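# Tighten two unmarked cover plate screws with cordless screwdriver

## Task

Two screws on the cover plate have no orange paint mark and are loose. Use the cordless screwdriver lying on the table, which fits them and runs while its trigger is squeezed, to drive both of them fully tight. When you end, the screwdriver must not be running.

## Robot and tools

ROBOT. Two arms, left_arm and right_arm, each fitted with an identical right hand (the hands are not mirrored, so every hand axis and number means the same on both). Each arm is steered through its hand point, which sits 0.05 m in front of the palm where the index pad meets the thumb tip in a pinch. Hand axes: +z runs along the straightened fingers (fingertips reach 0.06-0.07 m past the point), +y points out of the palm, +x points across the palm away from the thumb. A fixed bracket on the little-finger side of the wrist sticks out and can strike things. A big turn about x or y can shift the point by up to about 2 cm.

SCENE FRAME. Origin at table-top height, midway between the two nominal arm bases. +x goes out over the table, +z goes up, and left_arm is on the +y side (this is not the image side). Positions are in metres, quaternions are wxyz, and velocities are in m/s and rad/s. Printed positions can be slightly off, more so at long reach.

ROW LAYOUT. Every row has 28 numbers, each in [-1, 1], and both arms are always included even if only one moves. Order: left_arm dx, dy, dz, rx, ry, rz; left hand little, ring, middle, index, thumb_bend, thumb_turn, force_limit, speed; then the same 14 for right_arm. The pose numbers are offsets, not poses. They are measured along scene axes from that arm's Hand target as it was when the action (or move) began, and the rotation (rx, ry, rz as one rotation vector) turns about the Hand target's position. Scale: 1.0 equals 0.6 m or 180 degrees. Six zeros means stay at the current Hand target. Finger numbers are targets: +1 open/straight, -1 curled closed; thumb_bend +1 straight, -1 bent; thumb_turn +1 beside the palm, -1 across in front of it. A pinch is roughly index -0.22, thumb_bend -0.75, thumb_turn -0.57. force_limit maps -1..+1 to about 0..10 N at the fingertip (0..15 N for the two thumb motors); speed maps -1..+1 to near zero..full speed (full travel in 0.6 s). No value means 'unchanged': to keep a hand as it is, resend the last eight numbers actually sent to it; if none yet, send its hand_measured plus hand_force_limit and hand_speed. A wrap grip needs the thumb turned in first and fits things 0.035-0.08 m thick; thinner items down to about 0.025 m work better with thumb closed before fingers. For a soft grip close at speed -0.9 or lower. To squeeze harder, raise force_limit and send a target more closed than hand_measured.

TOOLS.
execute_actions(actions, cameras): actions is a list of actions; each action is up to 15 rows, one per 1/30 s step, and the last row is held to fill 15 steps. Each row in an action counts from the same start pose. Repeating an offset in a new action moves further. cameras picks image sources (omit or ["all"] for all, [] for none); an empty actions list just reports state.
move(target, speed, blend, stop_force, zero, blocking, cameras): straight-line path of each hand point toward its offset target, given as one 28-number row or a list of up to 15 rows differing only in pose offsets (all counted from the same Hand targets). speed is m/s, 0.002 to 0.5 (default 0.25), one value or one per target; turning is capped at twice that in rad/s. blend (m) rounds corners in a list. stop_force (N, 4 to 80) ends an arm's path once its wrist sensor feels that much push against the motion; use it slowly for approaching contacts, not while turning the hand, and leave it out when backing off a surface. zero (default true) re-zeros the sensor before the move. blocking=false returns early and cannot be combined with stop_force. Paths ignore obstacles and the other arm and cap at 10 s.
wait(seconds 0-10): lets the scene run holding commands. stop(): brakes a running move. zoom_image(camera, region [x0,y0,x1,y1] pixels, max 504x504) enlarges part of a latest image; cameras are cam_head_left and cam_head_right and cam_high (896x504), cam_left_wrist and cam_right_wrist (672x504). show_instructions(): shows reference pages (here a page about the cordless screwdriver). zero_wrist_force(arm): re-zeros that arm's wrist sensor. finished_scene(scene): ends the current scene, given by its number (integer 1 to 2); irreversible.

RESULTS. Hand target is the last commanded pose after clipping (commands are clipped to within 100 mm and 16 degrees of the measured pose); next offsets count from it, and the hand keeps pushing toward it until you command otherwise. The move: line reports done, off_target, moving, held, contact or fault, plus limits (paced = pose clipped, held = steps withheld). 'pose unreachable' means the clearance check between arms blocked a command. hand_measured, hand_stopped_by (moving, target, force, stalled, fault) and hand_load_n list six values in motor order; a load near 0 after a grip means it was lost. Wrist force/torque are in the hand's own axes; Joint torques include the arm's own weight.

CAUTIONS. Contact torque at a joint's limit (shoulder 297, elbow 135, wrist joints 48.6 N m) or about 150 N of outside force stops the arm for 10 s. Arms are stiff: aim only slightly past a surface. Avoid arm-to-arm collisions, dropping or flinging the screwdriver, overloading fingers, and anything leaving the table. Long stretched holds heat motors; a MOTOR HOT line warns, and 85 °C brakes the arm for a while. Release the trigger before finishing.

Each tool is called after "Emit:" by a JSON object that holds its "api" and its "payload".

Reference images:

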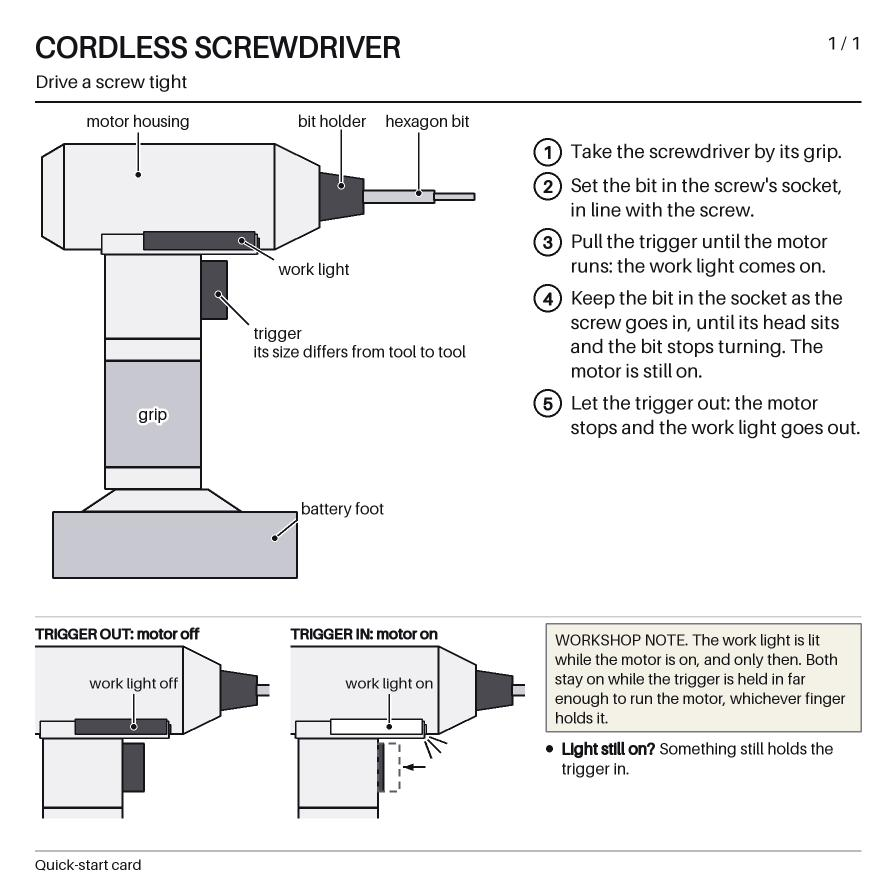

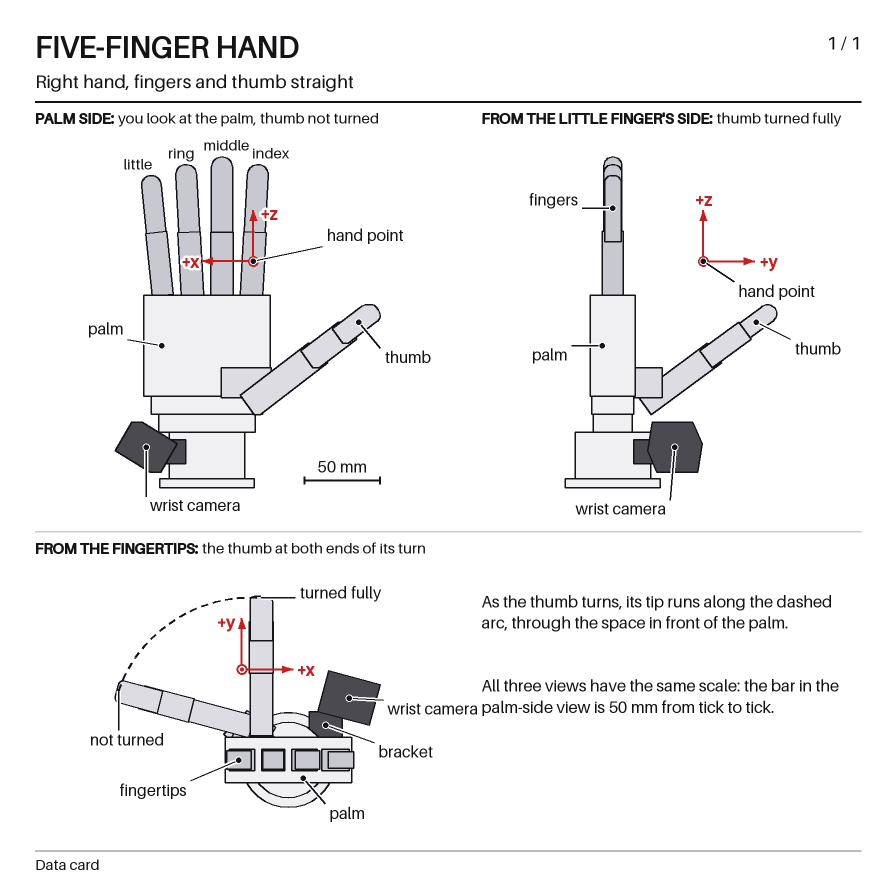

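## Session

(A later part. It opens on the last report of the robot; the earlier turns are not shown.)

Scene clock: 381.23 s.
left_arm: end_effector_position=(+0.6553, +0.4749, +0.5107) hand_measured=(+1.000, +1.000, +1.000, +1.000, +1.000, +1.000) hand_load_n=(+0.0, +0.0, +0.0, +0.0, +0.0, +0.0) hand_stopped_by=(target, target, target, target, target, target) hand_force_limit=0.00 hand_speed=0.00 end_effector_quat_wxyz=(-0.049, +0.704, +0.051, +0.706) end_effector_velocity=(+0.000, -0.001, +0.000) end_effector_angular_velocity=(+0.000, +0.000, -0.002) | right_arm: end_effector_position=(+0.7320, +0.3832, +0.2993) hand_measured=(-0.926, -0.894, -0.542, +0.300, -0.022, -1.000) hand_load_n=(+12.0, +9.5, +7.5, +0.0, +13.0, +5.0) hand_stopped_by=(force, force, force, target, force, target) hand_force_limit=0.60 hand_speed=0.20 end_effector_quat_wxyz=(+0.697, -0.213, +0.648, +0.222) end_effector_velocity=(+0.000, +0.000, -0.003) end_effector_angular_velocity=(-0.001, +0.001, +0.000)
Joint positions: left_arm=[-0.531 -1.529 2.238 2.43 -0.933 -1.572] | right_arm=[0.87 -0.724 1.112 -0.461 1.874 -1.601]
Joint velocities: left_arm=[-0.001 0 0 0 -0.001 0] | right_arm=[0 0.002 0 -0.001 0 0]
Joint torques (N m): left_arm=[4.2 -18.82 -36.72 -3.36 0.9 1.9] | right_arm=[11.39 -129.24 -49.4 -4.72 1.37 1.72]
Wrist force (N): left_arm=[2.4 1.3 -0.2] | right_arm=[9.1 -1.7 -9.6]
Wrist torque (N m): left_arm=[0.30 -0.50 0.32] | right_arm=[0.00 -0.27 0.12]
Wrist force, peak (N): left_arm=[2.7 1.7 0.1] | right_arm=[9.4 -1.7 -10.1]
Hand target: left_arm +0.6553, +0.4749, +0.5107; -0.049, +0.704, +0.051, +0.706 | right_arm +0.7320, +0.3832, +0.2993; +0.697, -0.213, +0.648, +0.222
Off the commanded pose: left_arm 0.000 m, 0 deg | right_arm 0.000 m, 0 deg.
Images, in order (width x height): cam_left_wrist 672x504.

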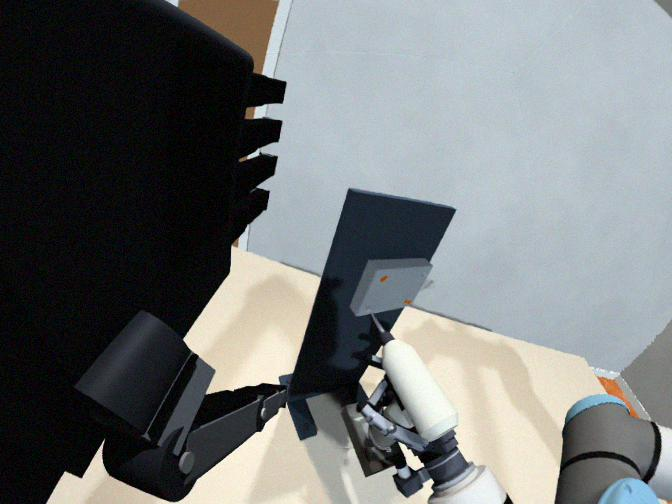

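Emit:
{"api": "move", "payload": {"target": [[0,0,0,0,0,0,1,1,1,1,1,1,0,0,-0.0137,-0.0094,0.0006,0,0,0,-1,-1,-0.96,0.3,-0.9,-1,0.6,0.2],[0,0,0,0,0,0,1,1,1,1,1,1,0,0,-0.0080,-0.0161,0.0215,0,0,0,-1,-1,-0.96,0.3,-0.9,-1,0.6,0.2]], "speed": 0.04, "cameras": ["cam_left_wrist"]}}

Emit:
{"api": "zoom_image", "payload": {"camera": "cam_left_wrist", "region": [355, 290, 395, 330]}}

Emit:
{"api": "zoom_image", "payload": {"camera": "cam_left_wrist", "region": [358, 298, 378, 318]}}

Emit:
{"api": "move", "payload": {"target": [0,0,0,0,0,0,1,1,1,1,1,1,0,0,0.0192,0.0132,-0.0009,0,0,0,-1,-1,-0.96,0.3,-0.9,-1,0.6,0.2], "speed": 0.008, "stop_force": 4, "cameras": ["cam_left_wrist"]}}

Emit:
{"api": "zoom_image", "payload": {"camera": "cam_left_wrist", "region": [355, 290, 395, 330]}}

Scene clock: 383.30 s.
left_arm: end_effector_position=(+0.6553, +0.4749, +0.5107) hand_measured=(+1.000, +1.000, +1.000, +1.000, +1.000, +1.000) hand_load_n=(+0.0, +0.0, +0.0, +0.5, +0.0, +0.0) hand_stopped_by=(target, target, target, target, target, target) hand_force_limit=0.00 hand_speed=0.00 end_effector_quat_wxyz=(-0.049, +0.704, +0.051, +0.706) end_effector_velocity=(+0.000, +0.000, +0.000) end_effector_angular_velocity=(+0.001, +0.000, -0.001) | right_arm: end_effector_position=(+0.7273, +0.3735, +0.3123) hand_measured=(-0.926, -0.894, -0.542, +0.300, -0.022, -1.000) hand_load_n=(+11.5, +9.5, +7.5, +0.0, +13.5, +5.5) hand_stopped_by=(force, force, force, target, force, target) hand_force_limit=0.60 hand_speed=0.20 end_effector_quat_wxyz=(+0.697, -0.213, +0.648, +0.222) end_effector_velocity=(+0.000, +0.000, -0.001) end_effector_angular_velocity=(+0.000, +0.000, -0.001)
Joint positions: left_arm=[-0.531 -1.529 2.238 2.43 -0.933 -1.572] | right_arm=[0.868 -0.751 1.138 -0.46 1.872 -1.601]
Joint velocities: left_arm=[0 0 0 0 -0.001 0.001] | right_arm=[0 0.001 0 -0.001 0.001 0]
Joint torques (N m): left_arm=[2.01 -19.15 -36.01 -3.88 0.79 1.91] | right_arm=[3.53 -110.56 -49.58 -7.14 0.77 2.12]
Wrist force (N): left_arm=[2.4 1.3 0.0] | right_arm=[8.2 -1.9 -3.0]
Wrist torque (N m): left_arm=[0.29 -0.50 0.31] | right_arm=[-0.30 -0.16 0.07]
Wrist force, peak (N): left_arm=[3.1 1.3 -0.2] | right_arm=[9.2 -2.0 -9.6]
Hand target: left_arm +0.6553, +0.4749, +0.5107; -0.049, +0.704, +0.051, +0.706 | right_arm +0.7272, +0.3735, +0.3122; +0.697, -0.213, +0.648, +0.223
Off the commanded pose: left_arm 0.000 m, 0 deg | right_arm 0.000 m, 0 deg.
move: done
Images, in order (width x height): cam_left_wrist 672x504.

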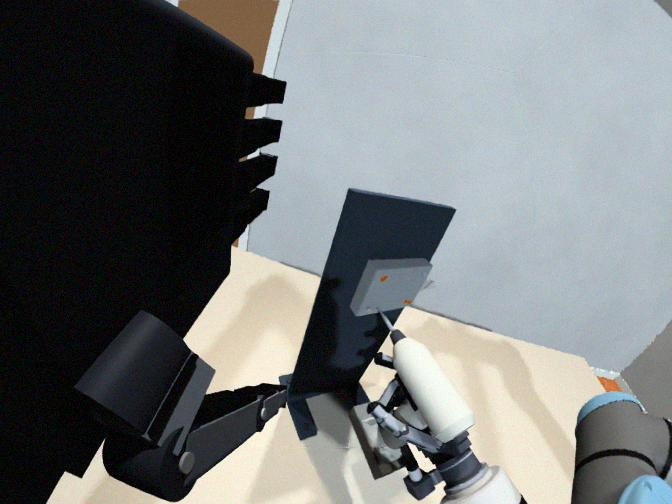

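Scaled by 12.600 from the camera's 672x504 image, which has a finer 960x720 frame.

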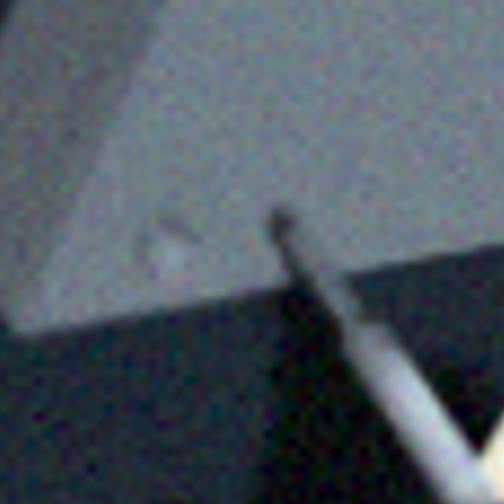

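Scaled by 25.200 from the camera's 672x504 image, which has a finer 960x720 frame.

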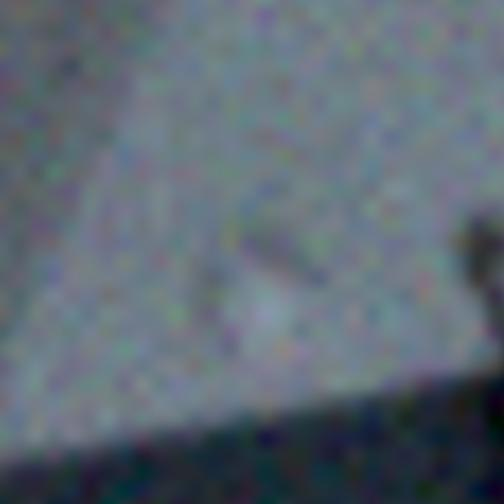

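Scene clock: 386.00 s.
left_arm: end_effector_position=(+0.6553, +0.4749, +0.5107) hand_measured=(+1.000, +1.000, +1.000, +1.000, +1.000, +1.000) hand_load_n=(+0.0, +0.0, +0.0, +0.5, +0.0, +0.0) hand_stopped_by=(target, target, target, target, target, target) hand_force_limit=0.00 hand_speed=0.00 end_effector_quat_wxyz=(-0.049, +0.704, +0.051, +0.706) end_effector_velocity=(+0.000, +0.001, +0.000) end_effector_angular_velocity=(-0.001, +0.000, +0.001) | right_arm: end_effector_position=(+0.7350, +0.3789, +0.3118) hand_measured=(-0.926, -0.894, -0.542, +0.300, -0.022, -1.000) hand_load_n=(+11.5, +9.5, +7.5, +0.0, +13.0, +5.0) hand_stopped_by=(force, force, force, target, force, target) hand_force_limit=0.60 hand_speed=0.20 end_effector_quat_wxyz=(+0.697, -0.213, +0.648, +0.223) end_effector_velocity=(+0.000, +0.000, +0.002) end_effector_angular_velocity=(+0.000, +0.000, +0.000)
Joint positions: left_arm=[-0.531 -1.529 2.238 2.43 -0.933 -1.572] | right_arm=[0.865 -0.737 1.113 -0.449 1.869 -1.601]
Joint velocities: left_arm=[0.001 0 0 0 0 -0.001] | right_arm=[0 -0.002 0 0.001 0 0]
Joint torques (N m): left_arm=[3.15 -22.6 -35.82 -3.73 0.62 2.23] | right_arm=[14.98 -129.82 -43.8 -6.54 1.38 0.91]
Wrist force (N): left_arm=[2.8 1.4 -0.3] | right_arm=[8.2 -2.0 -4.4]
Wrist torque (N m): left_arm=[0.33 -0.56 0.34] | right_arm=[-0.29 -0.18 0.06]
Wrist force, peak (N): left_arm=[2.6 1.8 0.0] | right_arm=[9.4 -2.0 -15.1]
Hand target: left_arm +0.6553, +0.4749, +0.5107; -0.049, +0.704, +0.051, +0.706 | right_arm +0.7350, +0.3789, +0.3118; +0.697, -0.213, +0.648, +0.223
Off the commanded pose: left_arm 0.000 m, 0 deg | right_arm 0.005 m, 0 deg.
move: contact (right_arm)
Images, in order (width x height): cam_left_wrist 672x504.

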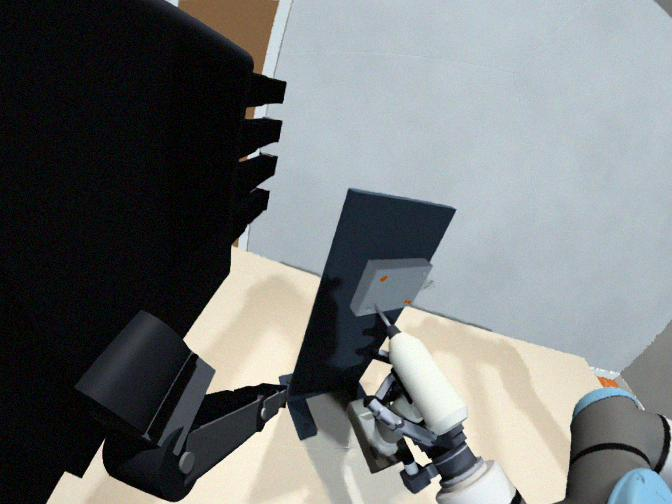

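Scaled by 12.600 from the camera's 672x504 image, which has a finer 960x720 frame.

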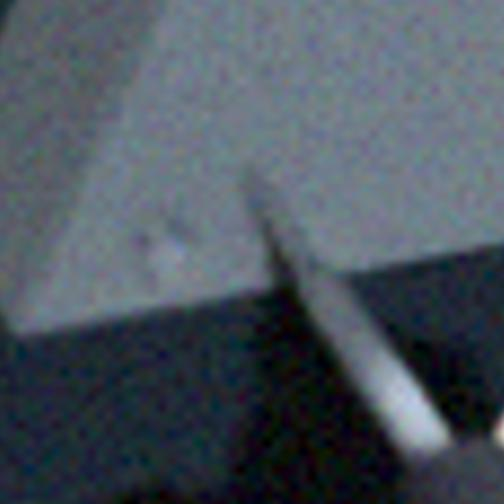

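Emit:
{"api": "move", "payload": {"target": [[0,0,0,0,0,0,1,1,1,1,1,1,0,0,-0.0137,-0.0094,0.0006,0,0,0,-1,-1,-0.96,0.3,-0.9,-1,0.6,0.2],[0,0,0,0,0,0,1,1,1,1,1,1,0,0,-0.0234,0.0038,-0.0125,0,0,0,-1,-1,-0.96,0.3,-0.9,-1,0.6,0.2]], "speed": 0.04, "cameras": ["cam_left_wrist"]}}

Emit:
{"api": "zoom_image", "payload": {"camera": "cam_left_wrist", "region": [355, 290, 395, 330]}}

Emit:
{"api": "move", "payload": {"target": [0,0,0,0,0,0,1,1,1,1,1,1,0,0,0.0137,0.0094,-0.0006,0,0,0,-1,-1,-0.96,0.3,-0.9,-1,0.6,0.2], "speed": 0.006, "stop_force": 4, "cameras": ["cam_left_wrist"]}}

Emit:
{"api": "zoom_image", "payload": {"camera": "cam_left_wrist", "region": [355, 290, 395, 330]}}

Scene clock: 387.93 s.
left_arm: end_effector_position=(+0.6553, +0.4749, +0.5107) hand_measured=(+1.000, +1.000, +1.000, +1.000, +1.000, +1.000) hand_load_n=(+0.0, +0.0, +0.0, +0.0, +0.0, +0.0) hand_stopped_by=(target, target, target, target, target, target) hand_force_limit=0.00 hand_speed=0.00 end_effector_quat_wxyz=(-0.049, +0.704, +0.051, +0.706) end_effector_velocity=(+0.000, +0.000, +0.000) end_effector_angular_velocity=(-0.001, +0.000, +0.001) | right_arm: end_effector_position=(+0.7208, +0.3813, +0.3043) hand_measured=(-0.926, -0.894, -0.542, +0.300, -0.022, -1.000) hand_load_n=(+11.5, +9.5, +7.5, +0.0, +13.0, +5.5) hand_stopped_by=(force, force, force, target, force, target) hand_force_limit=0.60 hand_speed=0.20 end_effector_quat_wxyz=(+0.697, -0.213, +0.648, +0.223) end_effector_velocity=(+0.001, -0.001, +0.002) end_effector_angular_velocity=(+0.001, -0.001, +0.001)
Joint positions: left_arm=[-0.531 -1.529 2.238 2.43 -0.933 -1.572] | right_arm=[0.878 -0.739 1.131 -0.465 1.882 -1.602]
Joint velocities: left_arm=[0 0 0 0 0.001 0] | right_arm=[-0.001 -0.002 0.001 0 -0.002 0]
Joint torques (N m): left_arm=[6.16 -23.35 -35.63 -4.36 0.61 2.66] | right_arm=[-14.96 -129.69 -41.17 -4.11 -0.97 -1.6]
Wrist force (N): left_arm=[2.5 1.0 0.0] | right_arm=[8.0 -1.9 -2.8]
Wrist torque (N m): left_arm=[0.25 -0.52 0.31] | right_arm=[-0.31 -0.17 0.06]
Wrist force, peak (N): left_arm=[2.6 1.7 -0.4] | right_arm=[8.9 -1.7 -4.4]
Hand target: left_arm +0.6553, +0.4749, +0.5107; -0.049, +0.704, +0.051, +0.706 | right_arm +0.7209, +0.3812, +0.3043; +0.697, -0.213, +0.648, +0.222
Off the commanded pose: left_arm 0.000 m, 0 deg | right_arm 0.000 m, 0 deg.
move: done
Images, in order (width x height): cam_left_wrist 672x504.

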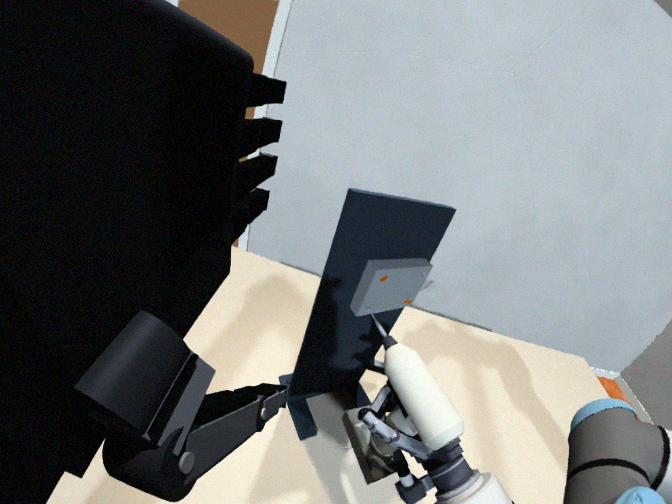

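Scaled by 12.600 from the camera's 672x504 image, which has a finer 960x720 frame.

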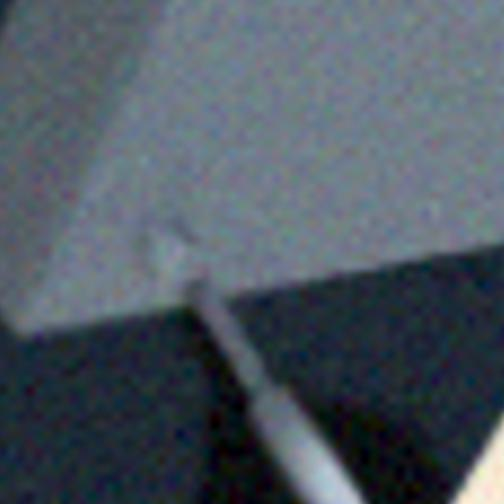

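Scene clock: 389.53 s.
left_arm: end_effector_position=(+0.6553, +0.4749, +0.5107) hand_measured=(+1.000, +1.000, +1.000, +1.000, +1.000, +1.000) hand_load_n=(+0.0, +0.0, +0.0, +0.0, +0.0, +0.0) hand_stopped_by=(target, target, target, target, target, target) hand_force_limit=0.00 hand_speed=0.00 end_effector_quat_wxyz=(-0.049, +0.704, +0.051, +0.706) end_effector_velocity=(+0.000, +0.000, +0.000) end_effector_angular_velocity=(+0.000, +0.000, +0.000) | right_arm: end_effector_position=(+0.7239, +0.3832, +0.3042) hand_measured=(-0.926, -0.894, -0.542, +0.300, -0.022, -1.000) hand_load_n=(+11.5, +10.0, +7.5, +0.0, +13.0, +5.0) hand_stopped_by=(force, force, force, target, force, target) hand_force_limit=0.60 hand_speed=0.20 end_effector_quat_wxyz=(+0.697, -0.213, +0.648, +0.222) end_effector_velocity=(+0.000, +0.000, -0.001) end_effector_angular_velocity=(-0.001, +0.001, +0.000)
Joint positions: left_arm=[-0.531 -1.529 2.238 2.43 -0.933 -1.572] | right_arm=[0.877 -0.734 1.121 -0.461 1.88 -1.602]
Joint velocities: left_arm=[0.001 0 0 0 -0.001 0] | right_arm=[0 0.001 0 0.001 0 0]
Joint torques (N m): left_arm=[7.17 -21.52 -33.92 -5.2 0.32 1.97] | right_arm=[9.12 -129.81 -42.1 -6.78 1.4 0.39]
Wrist force (N): left_arm=[2.5 1.5 0.2] | right_arm=[8.5 -1.5 -5.3]
Wrist torque (N m): left_arm=[0.31 -0.52 0.32] | right_arm=[-0.19 -0.27 0.09]
Wrist force, peak (N): left_arm=[2.9 1.7 -0.3] | right_arm=[9.0 -1.7 -13.5]
Hand target: left_arm +0.6553, +0.4749, +0.5107; -0.049, +0.704, +0.051, +0.706 | right_arm +0.7239, +0.3832, +0.3042; +0.697, -0.213, +0.648, +0.222
Off the commanded pose: left_arm 0.000 m, 0 deg | right_arm 0.006 m, 0 deg.
move: contact (right_arm)
Images, in order (width x height): cam_left_wrist 672x504.

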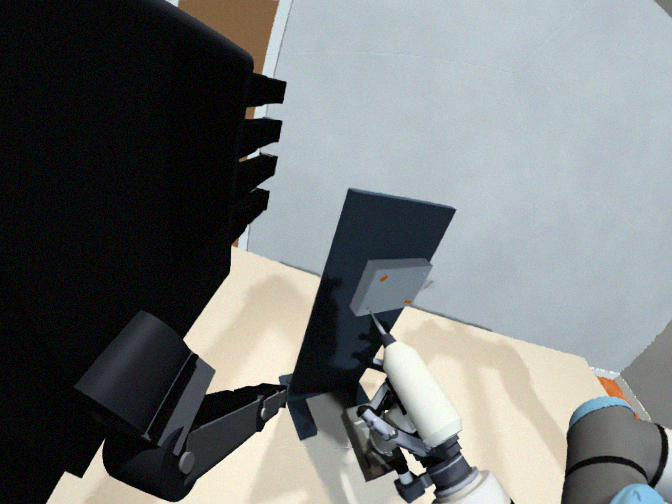

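Scaled by 12.600 from the camera's 672x504 image, which has a finer 960x720 frame.

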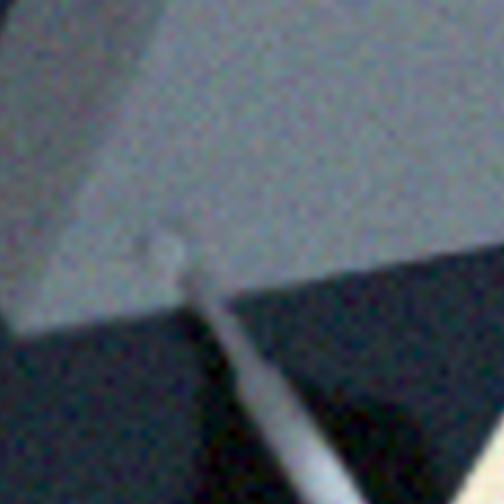

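Emit:
{"api": "move", "payload": {"target": [0,0,0,0,0,0,1,1,1,1,1,1,0,0,-0.0021,-0.0014,0.0001,0,0,0,-1,-1,-0.96,-0.9,-0.9,-1,0.6,0.2], "speed": 0.03, "cameras": ["cam_left_wrist"]}}

Emit:
{"api": "zoom_image", "payload": {"camera": "cam_left_wrist", "region": [355, 290, 395, 330]}}

Emit:
{"api": "move", "payload": {"target": [0,0,0,0,0,0,1,1,1,1,1,1,0,0,0.0062,0.0042,-0.0003,0,0,0,-1,-1,-0.96,-0.9,-0.9,-1,0.6,0.2], "speed": 0.004, "stop_force": 4, "cameras": ["cam_left_wrist"]}}

Emit:
{"api": "zoom_image", "payload": {"camera": "cam_left_wrist", "region": [355, 290, 395, 330]}}

Scene clock: 390.70 s.
left_arm: end_effector_position=(+0.6553, +0.4749, +0.5107) hand_measured=(+1.000, +1.000, +1.000, +1.000, +1.000, +1.000) hand_load_n=(+0.0, +0.0, +0.0, +0.0, +0.0, +0.0) hand_stopped_by=(target, target, target, target, target, target) hand_force_limit=0.00 hand_speed=0.00 end_effector_quat_wxyz=(-0.049, +0.704, +0.051, +0.706) end_effector_velocity=(+0.000, -0.001, +0.000) end_effector_angular_velocity=(+0.000, +0.000, -0.001) | right_arm: end_effector_position=(+0.7226, +0.3823, +0.3042) hand_measured=(-0.926, -0.894, -0.542, -0.848, -0.022, -1.000) hand_load_n=(+11.5, +9.5, +7.5, +13.5, +13.5, +5.0) hand_stopped_by=(force, force, force, force, force, target) hand_force_limit=0.60 hand_speed=0.20 end_effector_quat_wxyz=(+0.697, -0.213, +0.648, +0.222) end_effector_velocity=(+0.000, +0.000, +0.002) end_effector_angular_velocity=(+0.000, +0.000, +0.000)
Joint positions: left_arm=[-0.531 -1.529 2.238 2.43 -0.933 -1.572] | right_arm=[0.877 -0.736 1.125 -0.462 1.881 -1.602]
Joint velocities: left_arm=[-0.001 0 0 0 0 0] | right_arm=[0 -0.002 0 0.002 0 0]
Joint torques (N m): left_arm=[6.7 -23.53 -35.33 -5.26 0.39 2.44] | right_arm=[13.49 -119.61 -49.54 -5.59 1.69 -1.19]
Wrist force (N): left_arm=[2.6 1.6 -0.2] | right_arm=[8.2 -1.9 -2.9]
Wrist torque (N m): left_arm=[0.34 -0.53 0.33] | right_arm=[-0.30 -0.19 0.07]
Wrist force, peak (N): left_arm=[2.7 1.7 -0.2] | right_arm=[8.4 -1.7 -5.4]
Hand target: left_arm +0.6553, +0.4749, +0.5107; -0.049, +0.704, +0.051, +0.706 | right_arm +0.7226, +0.3824, +0.3042; +0.697, -0.213, +0.648, +0.222
Off the commanded pose: left_arm 0.000 m, 0 deg | right_arm 0.000 m, 0 deg.
move: done
Images, in order (width x height): cam_left_wrist 672x504.

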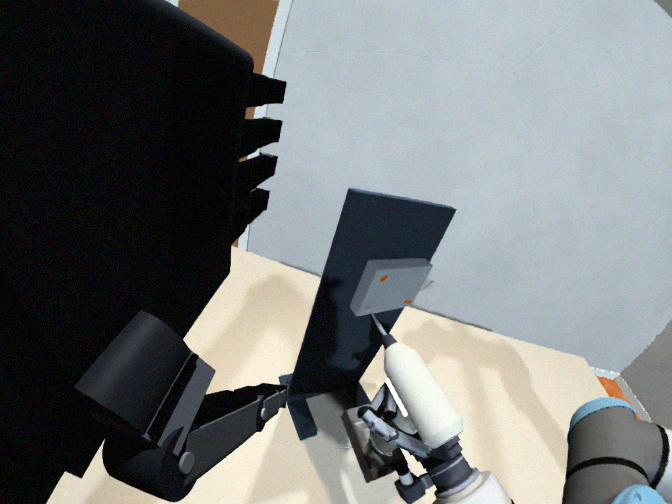

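Scaled by 12.600 from the camera's 672x504 image, which has a finer 960x720 frame.

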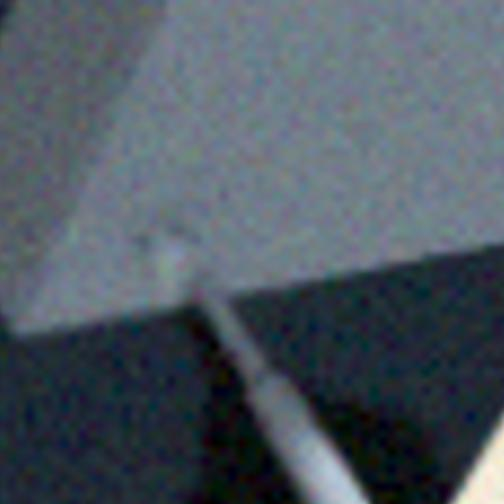

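Scene clock: 392.20 s.
left_arm: end_effector_position=(+0.6553, +0.4749, +0.5107) hand_measured=(+1.000, +1.000, +1.000, +1.000, +1.000, +1.000) hand_load_n=(+0.0, +0.0, +0.0, +0.0, +0.0, +0.0) hand_stopped_by=(target, target, target, target, target, target) hand_force_limit=0.00 hand_speed=0.00 end_effector_quat_wxyz=(-0.049, +0.704, +0.051, +0.706) end_effector_velocity=(+0.000, +0.000, +0.000) end_effector_angular_velocity=(+0.000, +0.000, -0.001) | right_arm: end_effector_position=(+0.7241, +0.3834, +0.3042) hand_measured=(-0.926, -0.894, -0.542, -0.848, -0.022, -1.000) hand_load_n=(+11.5, +9.0, +7.0, +12.5, +13.5, +4.5) hand_stopped_by=(force, force, force, force, force, target) hand_force_limit=0.60 hand_speed=0.20 end_effector_quat_wxyz=(+0.697, -0.213, +0.648, +0.222) end_effector_velocity=(+0.000, +0.000, -0.001) end_effector_angular_velocity=(-0.001, +0.001, -0.001)
Joint positions: left_arm=[-0.531 -1.529 2.238 2.43 -0.933 -1.572] | right_arm=[0.877 -0.733 1.12 -0.46 1.88 -1.602]
Joint velocities: left_arm=[0 -0.001 0 0 -0.001 0.001] | right_arm=[0 0.001 0 0 0.001 0]
Joint torques (N m): left_arm=[6.09 -21.12 -34.76 -4.88 0.01 2.16] | right_arm=[7.35 -130.22 -42.15 -6.98 2.32 0.61]
Wrist force (N): left_arm=[2.1 1.7 -0.3] | right_arm=[8.6 -1.0 -5.9]
Wrist torque (N m): left_arm=[0.37 -0.46 0.31] | right_arm=[-0.25 -0.28 0.07]
Wrist force, peak (N): left_arm=[2.9 1.5 -0.4] | right_arm=[8.7 1.9 -10.8]
Hand target: left_arm +0.6553, +0.4749, +0.5107; -0.049, +0.704, +0.051, +0.706 | right_arm +0.7240, +0.3834, +0.3042; +0.697, -0.213, +0.648, +0.223
Off the commanded pose: left_arm 0.000 m, 0 deg | right_arm 0.003 m, 0 deg.
move: contact (right_arm)
Images, in order (width x height): cam_left_wrist 672x504.

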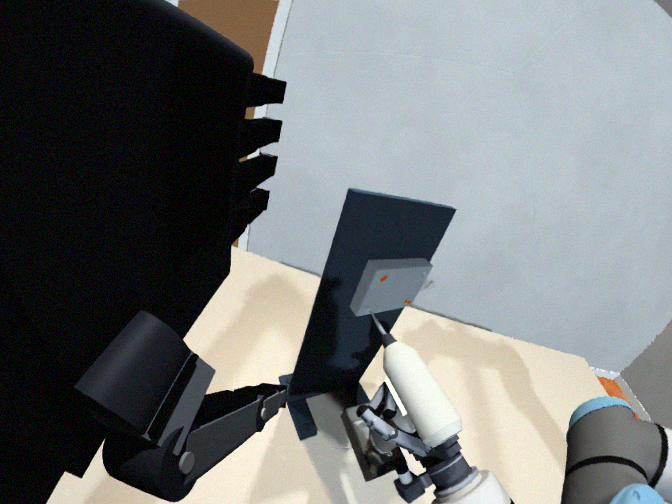

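Scaled by 12.600 from the camera's 672x504 image, which has a finer 960x720 frame.

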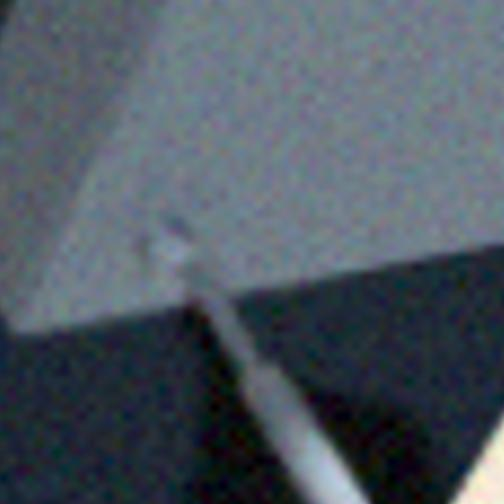

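Emit:
{"api": "move", "payload": {"target": [[0,0,0,0,0,0,1,1,1,1,1,1,0,0,-0.0027,-0.0019,0.0001,0,0,0,-1,-1,-0.96,-0.9,-0.9,-1,0.6,0.2],[0,0,0,0,0,0,1,1,1,1,1,1,0,0,-0.0041,0.0002,0.0011,0,0,0,-1,-1,-0.96,-0.9,-0.9,-1,0.6,0.2],[0,0,0,0,0,0,1,1,1,1,1,1,0,0,0.0041,0.0059,0.0007,0,0,0,-1,-1,-0.96,-0.9,-0.9,-1,0.6,0.2]], "speed": [0.01,0.01,0.005], "stop_force": 4, "cameras": ["cam_left_wrist"]}}

Emit:
{"api": "zoom_image", "payload": {"camera": "cam_left_wrist", "region": [355, 290, 395, 330]}}

Scene clock: 394.90 s.
left_arm: end_effector_position=(+0.6553, +0.4749, +0.5107) hand_measured=(+1.000, +1.000, +1.000, +1.000, +1.000, +1.000) hand_load_n=(+0.0, +0.0, +0.0, +0.0, +0.0, +0.0) hand_stopped_by=(target, target, target, target, target, target) hand_force_limit=0.00 hand_speed=0.00 end_effector_quat_wxyz=(-0.049, +0.704, +0.051, +0.706) end_effector_velocity=(+0.000, +0.000, +0.000) end_effector_angular_velocity=(-0.001, +0.000, +0.000) | right_arm: end_effector_position=(+0.7248, +0.3857, +0.3046) hand_measured=(-0.926, -0.894, -0.542, -0.848, -0.022, -1.000) hand_load_n=(+11.0, +8.5, +7.0, +13.0, +13.5, +5.0) hand_stopped_by=(force, force, force, force, force, target) hand_force_limit=0.60 hand_speed=0.20 end_effector_quat_wxyz=(+0.697, -0.213, +0.648, +0.222) end_effector_velocity=(+0.000, +0.000, -0.001) end_effector_angular_velocity=(-0.001, +0.000, +0.000)
Joint positions: left_arm=[-0.531 -1.529 2.238 2.43 -0.933 -1.572] | right_arm=[0.878 -0.729 1.112 -0.456 1.881 -1.602]
Joint velocities: left_arm=[0 0 0 0 -0.001 0] | right_arm=[0 0.001 0 0 0 0]
Joint torques (N m): left_arm=[7.09 -24.25 -33.68 -5.12 0.14 2.55] | right_arm=[10.39 -129.67 -46.14 -6.66 2.29 -1.2]
Wrist force (N): left_arm=[2.5 1.4 -0.1] | right_arm=[9.5 0.0 -5.7]
Wrist torque (N m): left_arm=[0.31 -0.51 0.32] | right_arm=[-0.31 -0.16 0.09]
Wrist force, peak (N): left_arm=[2.7 1.9 0.3] | right_arm=[10.2 0.6 -10.6]
Hand target: left_arm +0.6553, +0.4749, +0.5107; -0.049, +0.704, +0.051, +0.706 | right_arm +0.7247, +0.3858, +0.3046; +0.697, -0.213, +0.648, +0.222
Off the commanded pose: left_arm 0.000 m, 0 deg | right_arm 0.002 m, 0 deg.
move: contact (right_arm); path passed 2 of 3 targets
Images, in order (width x height): cam_left_wrist 672x504.

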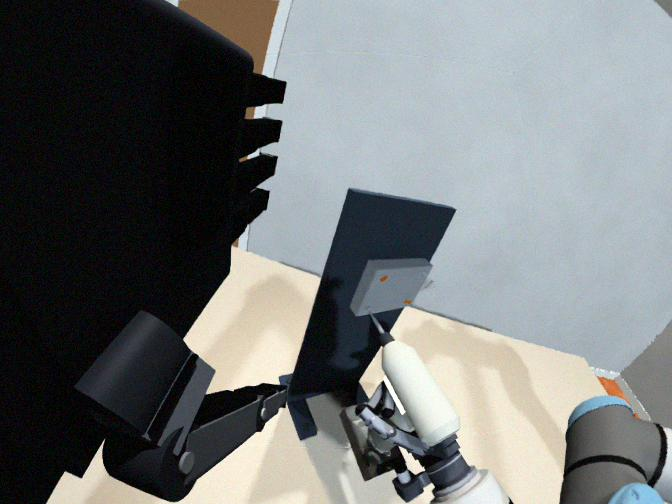

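Scaled by 12.600 from the camera's 672x504 image, which has a finer 960x720 frame.

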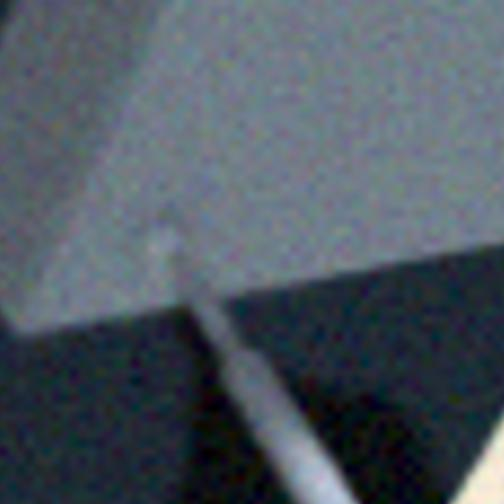

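Emit:
{"api": "move", "payload": {"target": [0,0,0,0,0,0,1,1,1,1,1,1,0,0,0.0069,0.0047,-0.0003,0,0,0,-1,-1,-0.96,-0.9,-0.9,-1,0.6,0.2], "speed": 0.003, "stop_force": 6, "cameras": ["cam_left_wrist"]}}

Emit:
{"api": "zoom_image", "payload": {"camera": "cam_left_wrist", "region": [355, 290, 395, 330]}}

Scene clock: 396.10 s.
left_arm: end_effector_position=(+0.6553, +0.4749, +0.5107) hand_measured=(+1.000, +1.000, +1.000, +1.000, +1.000, +1.000) hand_load_n=(+0.0, +0.0, +0.0, +0.0, +0.0, +0.0) hand_stopped_by=(target, target, target, target, target, target) hand_force_limit=0.00 hand_speed=0.00 end_effector_quat_wxyz=(-0.049, +0.704, +0.051, +0.706) end_effector_velocity=(+0.000, -0.001, +0.000) end_effector_angular_velocity=(+0.000, -0.001, -0.001) | right_arm: end_effector_position=(+0.7251, +0.3862, +0.3047) hand_measured=(-0.926, -0.894, -0.542, -0.848, -0.022, -1.000) hand_load_n=(+11.0, +8.5, +6.0, +13.0, +13.5, +5.0) hand_stopped_by=(force, force, force, force, force, target) hand_force_limit=0.60 hand_speed=0.20 end_effector_quat_wxyz=(+0.697, -0.213, +0.648, +0.223) end_effector_velocity=(+0.000, +0.000, +0.000) end_effector_angular_velocity=(+0.000, +0.000, +0.000)
Joint positions: left_arm=[-0.531 -1.529 2.238 2.43 -0.933 -1.572] | right_arm=[0.877 -0.728 1.111 -0.455 1.881 -1.602]
Joint velocities: left_arm=[-0.001 0 0 -0.001 -0.001 0.001] | right_arm=[0 0 0 0 0 0]
Joint torques (N m): left_arm=[5.71 -21.09 -32.92 -5.05 0.15 2.72] | right_arm=[4.01 -130.64 -42.48 -6.95 1.36 -1.25]
Wrist force (N): left_arm=[2.6 1.5 -0.5] | right_arm=[8.7 -1.7 -3.8]
Wrist torque (N m): left_arm=[0.37 -0.52 0.33] | right_arm=[-0.38 -0.17 0.07]
Wrist force, peak (N): left_arm=[2.7 1.8 -0.2] | right_arm=[10.7 -1.0 -12.8]
Hand target: left_arm +0.6553, +0.4749, +0.5107; -0.049, +0.704, +0.051, +0.706 | right_arm +0.7251, +0.3862, +0.3047; +0.697, -0.213, +0.648, +0.223
Off the commanded pose: left_arm 0.000 m, 0 deg | right_arm 0.004 m, 0 deg.
move: contact (right_arm)
Images, in order (width x height): cam_left_wrist 672x504.

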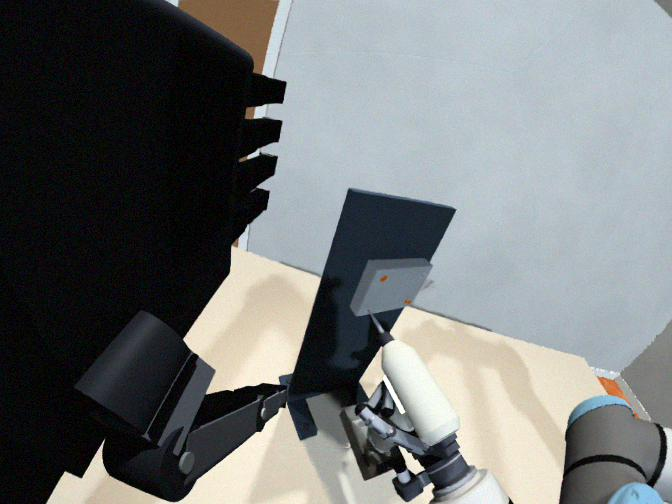

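Scaled by 12.600 from the camera's 672x504 image, which has a finer 960x720 frame.

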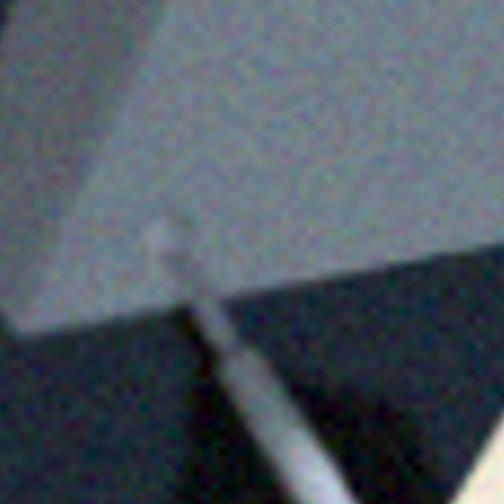

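Emit:
{"api": "move", "payload": {"target": [0,0,0,0,0,0,1,1,1,1,1,1,0,0,0.0055,0.0038,-0.0003,0,0,0,-1,-1,-0.96,-0.9,-0.9,-1,0.6,0.2], "speed": 0.002, "stop_force": 7, "cameras": ["cam_left_wrist"]}}

Emit:
{"api": "zoom_image", "payload": {"camera": "cam_left_wrist", "region": [355, 290, 395, 330]}}

Emit:
{"api": "zoom_image", "payload": {"camera": "cam_left_wrist", "region": [370, 300, 490, 420]}}

Scene clock: 397.70 s.
left_arm: end_effector_position=(+0.6553, +0.4749, +0.5107) hand_measured=(+1.000, +1.000, +1.000, +1.000, +1.000, +1.000) hand_load_n=(+0.0, +0.0, +0.5, +0.0, +0.0, +0.0) hand_stopped_by=(target, target, target, target, target, target) hand_force_limit=0.00 hand_speed=0.00 end_effector_quat_wxyz=(-0.049, +0.704, +0.051, +0.706) end_effector_velocity=(+0.000, -0.001, +0.000) end_effector_angular_velocity=(+0.000, +0.000, -0.001) | right_arm: end_effector_position=(+0.7255, +0.3866, +0.3046) hand_measured=(-0.926, -0.894, -0.544, -0.848, -0.022, -1.000) hand_load_n=(+11.0, +8.0, +5.5, +12.5, +14.0, +5.0) hand_stopped_by=(force, force, force, force, force, target) hand_force_limit=0.60 hand_speed=0.20 end_effector_quat_wxyz=(+0.697, -0.213, +0.648, +0.223) end_effector_velocity=(+0.000, +0.000, +0.001) end_effector_angular_velocity=(+0.002, -0.001, +0.000)
Joint positions: left_arm=[-0.531 -1.529 2.238 2.43 -0.933 -1.572] | right_arm=[0.877 -0.727 1.109 -0.454 1.881 -1.602]
Joint velocities: left_arm=[-0.001 0 0 0 0 0] | right_arm=[0 -0.001 0 -0.001 0 0]
Joint torques (N m): left_arm=[7.69 -24.2 -32.15 -4.57 0.11 2.23] | right_arm=[5.29 -126.83 -51.57 -6.61 2.69 -0.66]
Wrist force (N): left_arm=[2.5 1.3 -0.2] | right_arm=[10.2 0.1 -10.7]
Wrist torque (N m): left_arm=[0.31 -0.52 0.32] | right_arm=[-0.27 -0.13 0.06]
Wrist force, peak (N): left_arm=[2.9 1.5 -0.1] | right_arm=[10.9 0.5 -16.0]
Hand target: left_arm +0.6553, +0.4749, +0.5107; -0.049, +0.704, +0.051, +0.706 | right_arm +0.7255, +0.3867, +0.3046; +0.697, -0.213, +0.648, +0.223
Off the commanded pose: left_arm 0.000 m, 0 deg | right_arm 0.003 m, 0 deg.
move: contact (right_arm)
Images, in order (width x height): cam_left_wrist 672x504.

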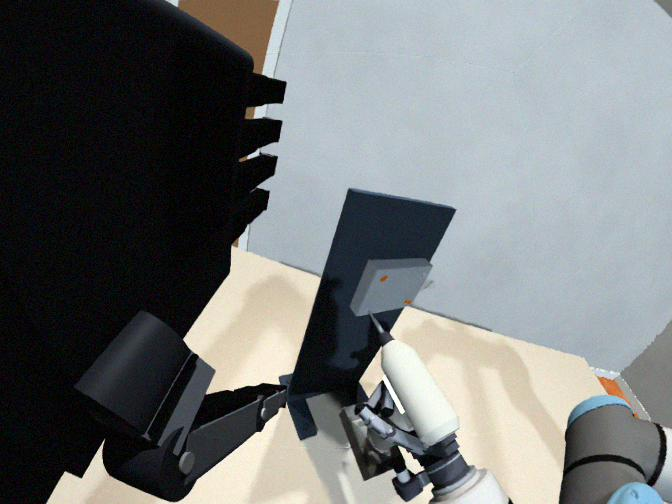

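Scaled by 12.600 from the camera's 672x504 image, which has a finer 960x720 frame.

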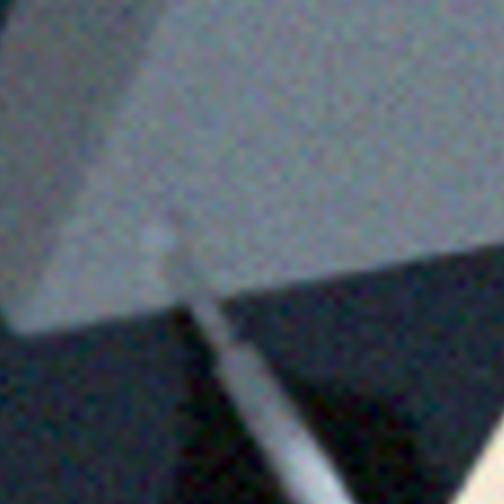

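Scaled by 4.200 from the camera's 672x504 image, which has a finer 960x720 frame.

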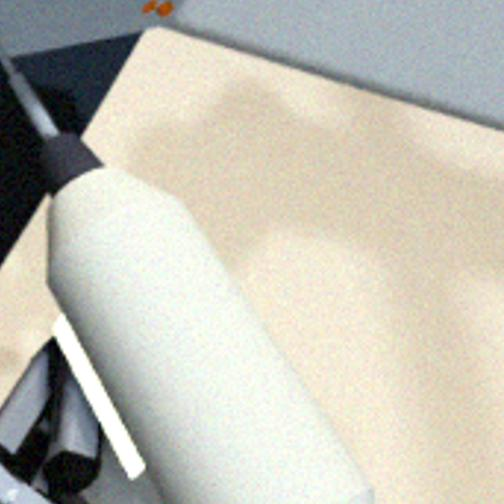

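Emit:
{"api": "wait", "payload": {"seconds": 1.0, "cameras": []}}

Emit:
{"api": "move", "payload": {"target": [0,0,0,0,0,0,1,1,1,1,1,1,0,0,0.0041,0.0028,-0.0002,0,0,0,-1,-1,-0.96,-0.9,-0.9,-1,0.6,0.2], "speed": 0.002, "stop_force": 5, "cameras": ["cam_left_wrist"]}}

Emit:
{"api": "zoom_image", "payload": {"camera": "cam_left_wrist", "region": [355, 290, 395, 330]}}

Scene clock: 398.93 s.
left_arm: end_effector_position=(+0.6553, +0.4749, +0.5107) hand_measured=(+1.000, +1.000, +1.000, +1.000, +1.000, +1.000) hand_load_n=(+0.0, +0.0, +0.0, +0.0, +0.0, +0.0) hand_stopped_by=(target, target, target, target, target, target) hand_force_limit=0.00 hand_speed=0.00 end_effector_quat_wxyz=(-0.049, +0.704, +0.051, +0.706) end_effector_velocity=(+0.000, +0.000, -0.001) end_effector_angular_velocity=(+0.001, +0.001, +0.000) | right_arm: end_effector_position=(+0.7254, +0.3867, +0.3047) hand_measured=(-0.926, -0.894, -0.544, -0.848, -0.022, -1.000) hand_load_n=(+10.5, +8.5, +5.5, +12.5, +14.0, +5.0) hand_stopped_by=(force, force, force, force, force, target) hand_force_limit=0.60 hand_speed=0.20 end_effector_quat_wxyz=(+0.697, -0.213, +0.648, +0.223) end_effector_velocity=(+0.000, +0.000, +0.001) end_effector_angular_velocity=(+0.000, +0.001, +0.000)
Joint positions: left_arm=[-0.531 -1.529 2.238 2.43 -0.933 -1.572] | right_arm=[0.877 -0.727 1.109 -0.454 1.881 -1.602]
Joint velocities: left_arm=[0 0.001 0 0 0 0] | right_arm=[0 -0.001 0 0.001 0 0]
Joint torques (N m): left_arm=[8.19 -22.5 -32.44 -4.85 -0.15 2.49] | right_arm=[-0.61 -125.89 -50.96 -5.35 2.71 -0.5]
Wrist force (N): left_arm=[2.5 1.5 -0.2] | right_arm=[9.7 0.7 -9.5]
Wrist torque (N m): left_arm=[0.34 -0.51 0.32] | right_arm=[-0.09 -0.37 0.13]
Wrist force, peak (N): left_arm=[2.8 1.5 -0.4] | right_arm=[10.7 0.3 -13.4]
Hand target: left_arm +0.6553, +0.4749, +0.5107; -0.049, +0.704, +0.051, +0.706 | right_arm +0.7255, +0.3867, +0.3046; +0.697, -0.213, +0.648, +0.223
Off the commanded pose: left_arm 0.000 m, 0 deg | right_arm 0.003 m, 0 deg.
wait: 1.00 s; at rest from the start
No camera images: "cameras" was empty.

Scene clock: 400.07 s.
left_arm: end_effector_position=(+0.6553, +0.4749, +0.5107) hand_measured=(+1.000, +1.000, +1.000, +1.000, +1.000, +1.000) hand_load_n=(+0.0, +0.0, +0.0, +0.0, +0.0, +0.0) hand_stopped_by=(target, target, target, target, target, target) hand_force_limit=0.00 hand_speed=0.00 end_effector_quat_wxyz=(-0.049, +0.704, +0.051, +0.706) end_effector_velocity=(+0.000, +0.001, +0.000) end_effector_angular_velocity=(+0.000, +0.000, +0.001) | right_arm: end_effector_position=(+0.7256, +0.3868, +0.3046) hand_measured=(-0.926, -0.894, -0.544, -0.848, -0.022, -1.000) hand_load_n=(+10.5, +8.0, +5.0, +11.5, +14.0, +5.0) hand_stopped_by=(force, force, force, force, force, target) hand_force_limit=0.60 hand_speed=0.20 end_effector_quat_wxyz=(+0.697, -0.213, +0.648, +0.223) end_effector_velocity=(+0.000, +0.000, -0.001) end_effector_angular_velocity=(-0.001, +0.000, +0.000)
Joint positions: left_arm=[-0.531 -1.529 2.238 2.43 -0.933 -1.572] | right_arm=[0.877 -0.727 1.108 -0.454 1.881 -1.602]
Joint velocities: left_arm=[0.001 0 0 0.001 0 0] | right_arm=[0 0.001 0 0 0 -0.001]
Joint torques (N m): left_arm=[7.86 -21.4 -32.29 -4.51 -0.16 2.48] | right_arm=[-7.24 -129.67 -52.98 -7.31 2.64 -0.29]
Wrist force (N): left_arm=[2.2 1.4 -0.3] | right_arm=[11.1 0.9 -15.8]
Wrist torque (N m): left_arm=[0.33 -0.47 0.31] | right_arm=[-0.15 -0.11 0.06]
Wrist force, peak (N): left_arm=[2.9 1.3 -0.3] | right_arm=[11.6 0.4 -21.3]
Hand target: left_arm +0.6553, +0.4749, +0.5107; -0.049, +0.704, +0.051, +0.706 | right_arm +0.7256, +0.3868, +0.3046; +0.697, -0.213, +0.648, +0.223
Off the commanded pose: left_arm 0.000 m, 0 deg | right_arm 0.003 m, 0 deg.
move: contact (right_arm)
Images, in order (width x height): cam_left_wrist 672x504.

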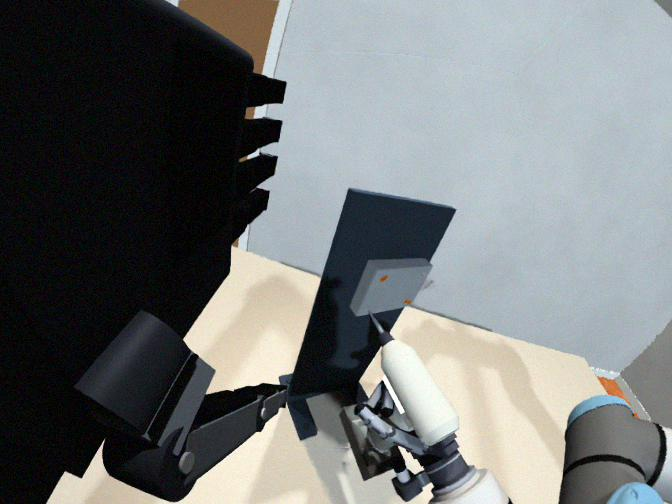

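Scaled by 12.600 from the camera's 672x504 image, which has a finer 960x720 frame.

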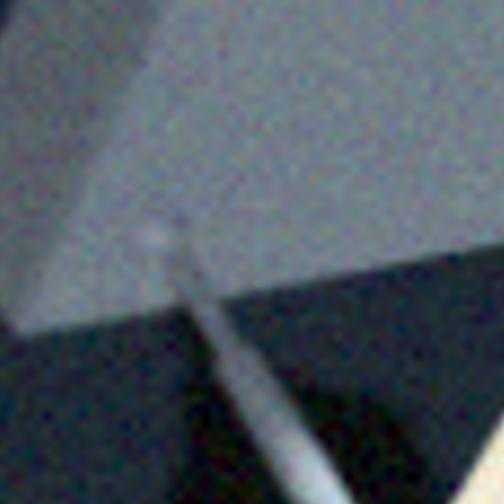

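Emit:
{"api": "move", "payload": {"target": [0,0,0,0,0,0,1,1,1,1,1,1,0,0,-0.0096,-0.0066,0.0004,0,0,0,-1,-1,-0.96,-0.9,-0.9,-1,0.6,0.2], "speed": 0.03, "cameras": ["cam_left_wrist"]}}

Emit:
{"api": "zoom_image", "payload": {"camera": "cam_left_wrist", "region": [355, 290, 395, 330]}}

Emit:
{"api": "zoom_image", "payload": {"camera": "cam_left_wrist", "region": [358, 298, 378, 318]}}

Scene clock: 401.10 s.
left_arm: end_effector_position=(+0.6553, +0.4749, +0.5107) hand_measured=(+1.000, +1.000, +1.000, +1.000, +1.000, +1.000) hand_load_n=(+0.0, +0.0, +0.0, +0.0, +0.0, +0.0) hand_stopped_by=(target, target, target, target, target, target) hand_force_limit=0.00 hand_speed=0.00 end_effector_quat_wxyz=(-0.049, +0.704, +0.051, +0.706) end_effector_velocity=(+0.000, +0.000, -0.001) end_effector_angular_velocity=(+0.002, +0.001, -0.001) | right_arm: end_effector_position=(+0.7197, +0.3828, +0.3049) hand_measured=(-0.926, -0.894, -0.544, -0.848, -0.022, -1.000) hand_load_n=(+10.5, +8.0, +5.0, +12.5, +14.0, +5.0) hand_stopped_by=(force, force, force, force, force, target) hand_force_limit=0.60 hand_speed=0.20 end_effector_quat_wxyz=(+0.697, -0.213, +0.648, +0.223) end_effector_velocity=(+0.001, +0.001, +0.000) end_effector_angular_velocity=(+0.001, -0.001, +0.000)
Joint positions: left_arm=[-0.531 -1.529 2.238 2.43 -0.933 -1.572] | right_arm=[0.88 -0.738 1.128 -0.463 1.883 -1.602]
Joint velocities: left_arm=[0.001 0.001 0 0 -0.001 0.001] | right_arm=[0 0.001 -0.003 0 0 0]
Joint torques (N m): left_arm=[6.31 -24.09 -33.3 -4.29 0.09 2.43] | right_arm=[7.49 -109.52 -51.94 -3.49 1.09 -1.83]
Wrist force (N): left_arm=[2.6 1.5 -0.4] | right_arm=[8.4 -2.1 -2.8]
Wrist torque (N m): left_arm=[0.34 -0.53 0.33] | right_arm=[-0.34 -0.23 0.07]
Wrist force, peak (N): left_arm=[2.9 1.6 -0.7] | right_arm=[11.5 1.0 -19.4]
Hand target: left_arm +0.6553, +0.4749, +0.5107; -0.049, +0.704, +0.051, +0.706 | right_arm +0.7198, +0.3829, +0.3049; +0.697, -0.213, +0.648, +0.223
Off the commanded pose: left_arm 0.000 m, 0 deg | right_arm 0.000 m, 0 deg.
move: done
Images, in order (width x height): cam_left_wrist 672x504.

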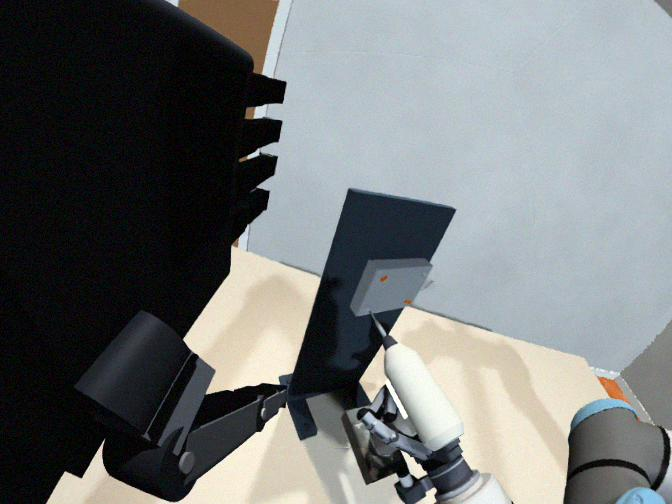

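Scaled by 12.600 from the camera's 672x504 image, which has a finer 960x720 frame.

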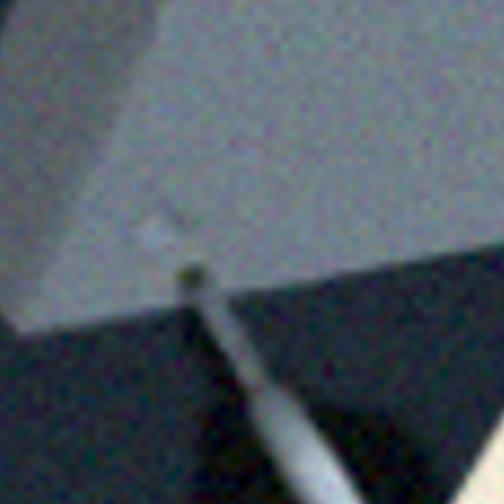

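Scaled by 25.200 from the camera's 672x504 image, which has a finer 960x720 frame.

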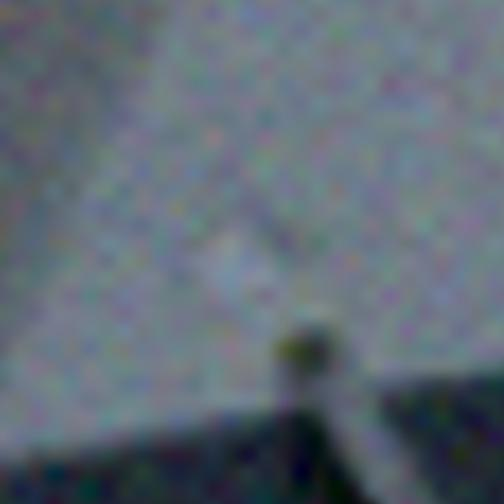

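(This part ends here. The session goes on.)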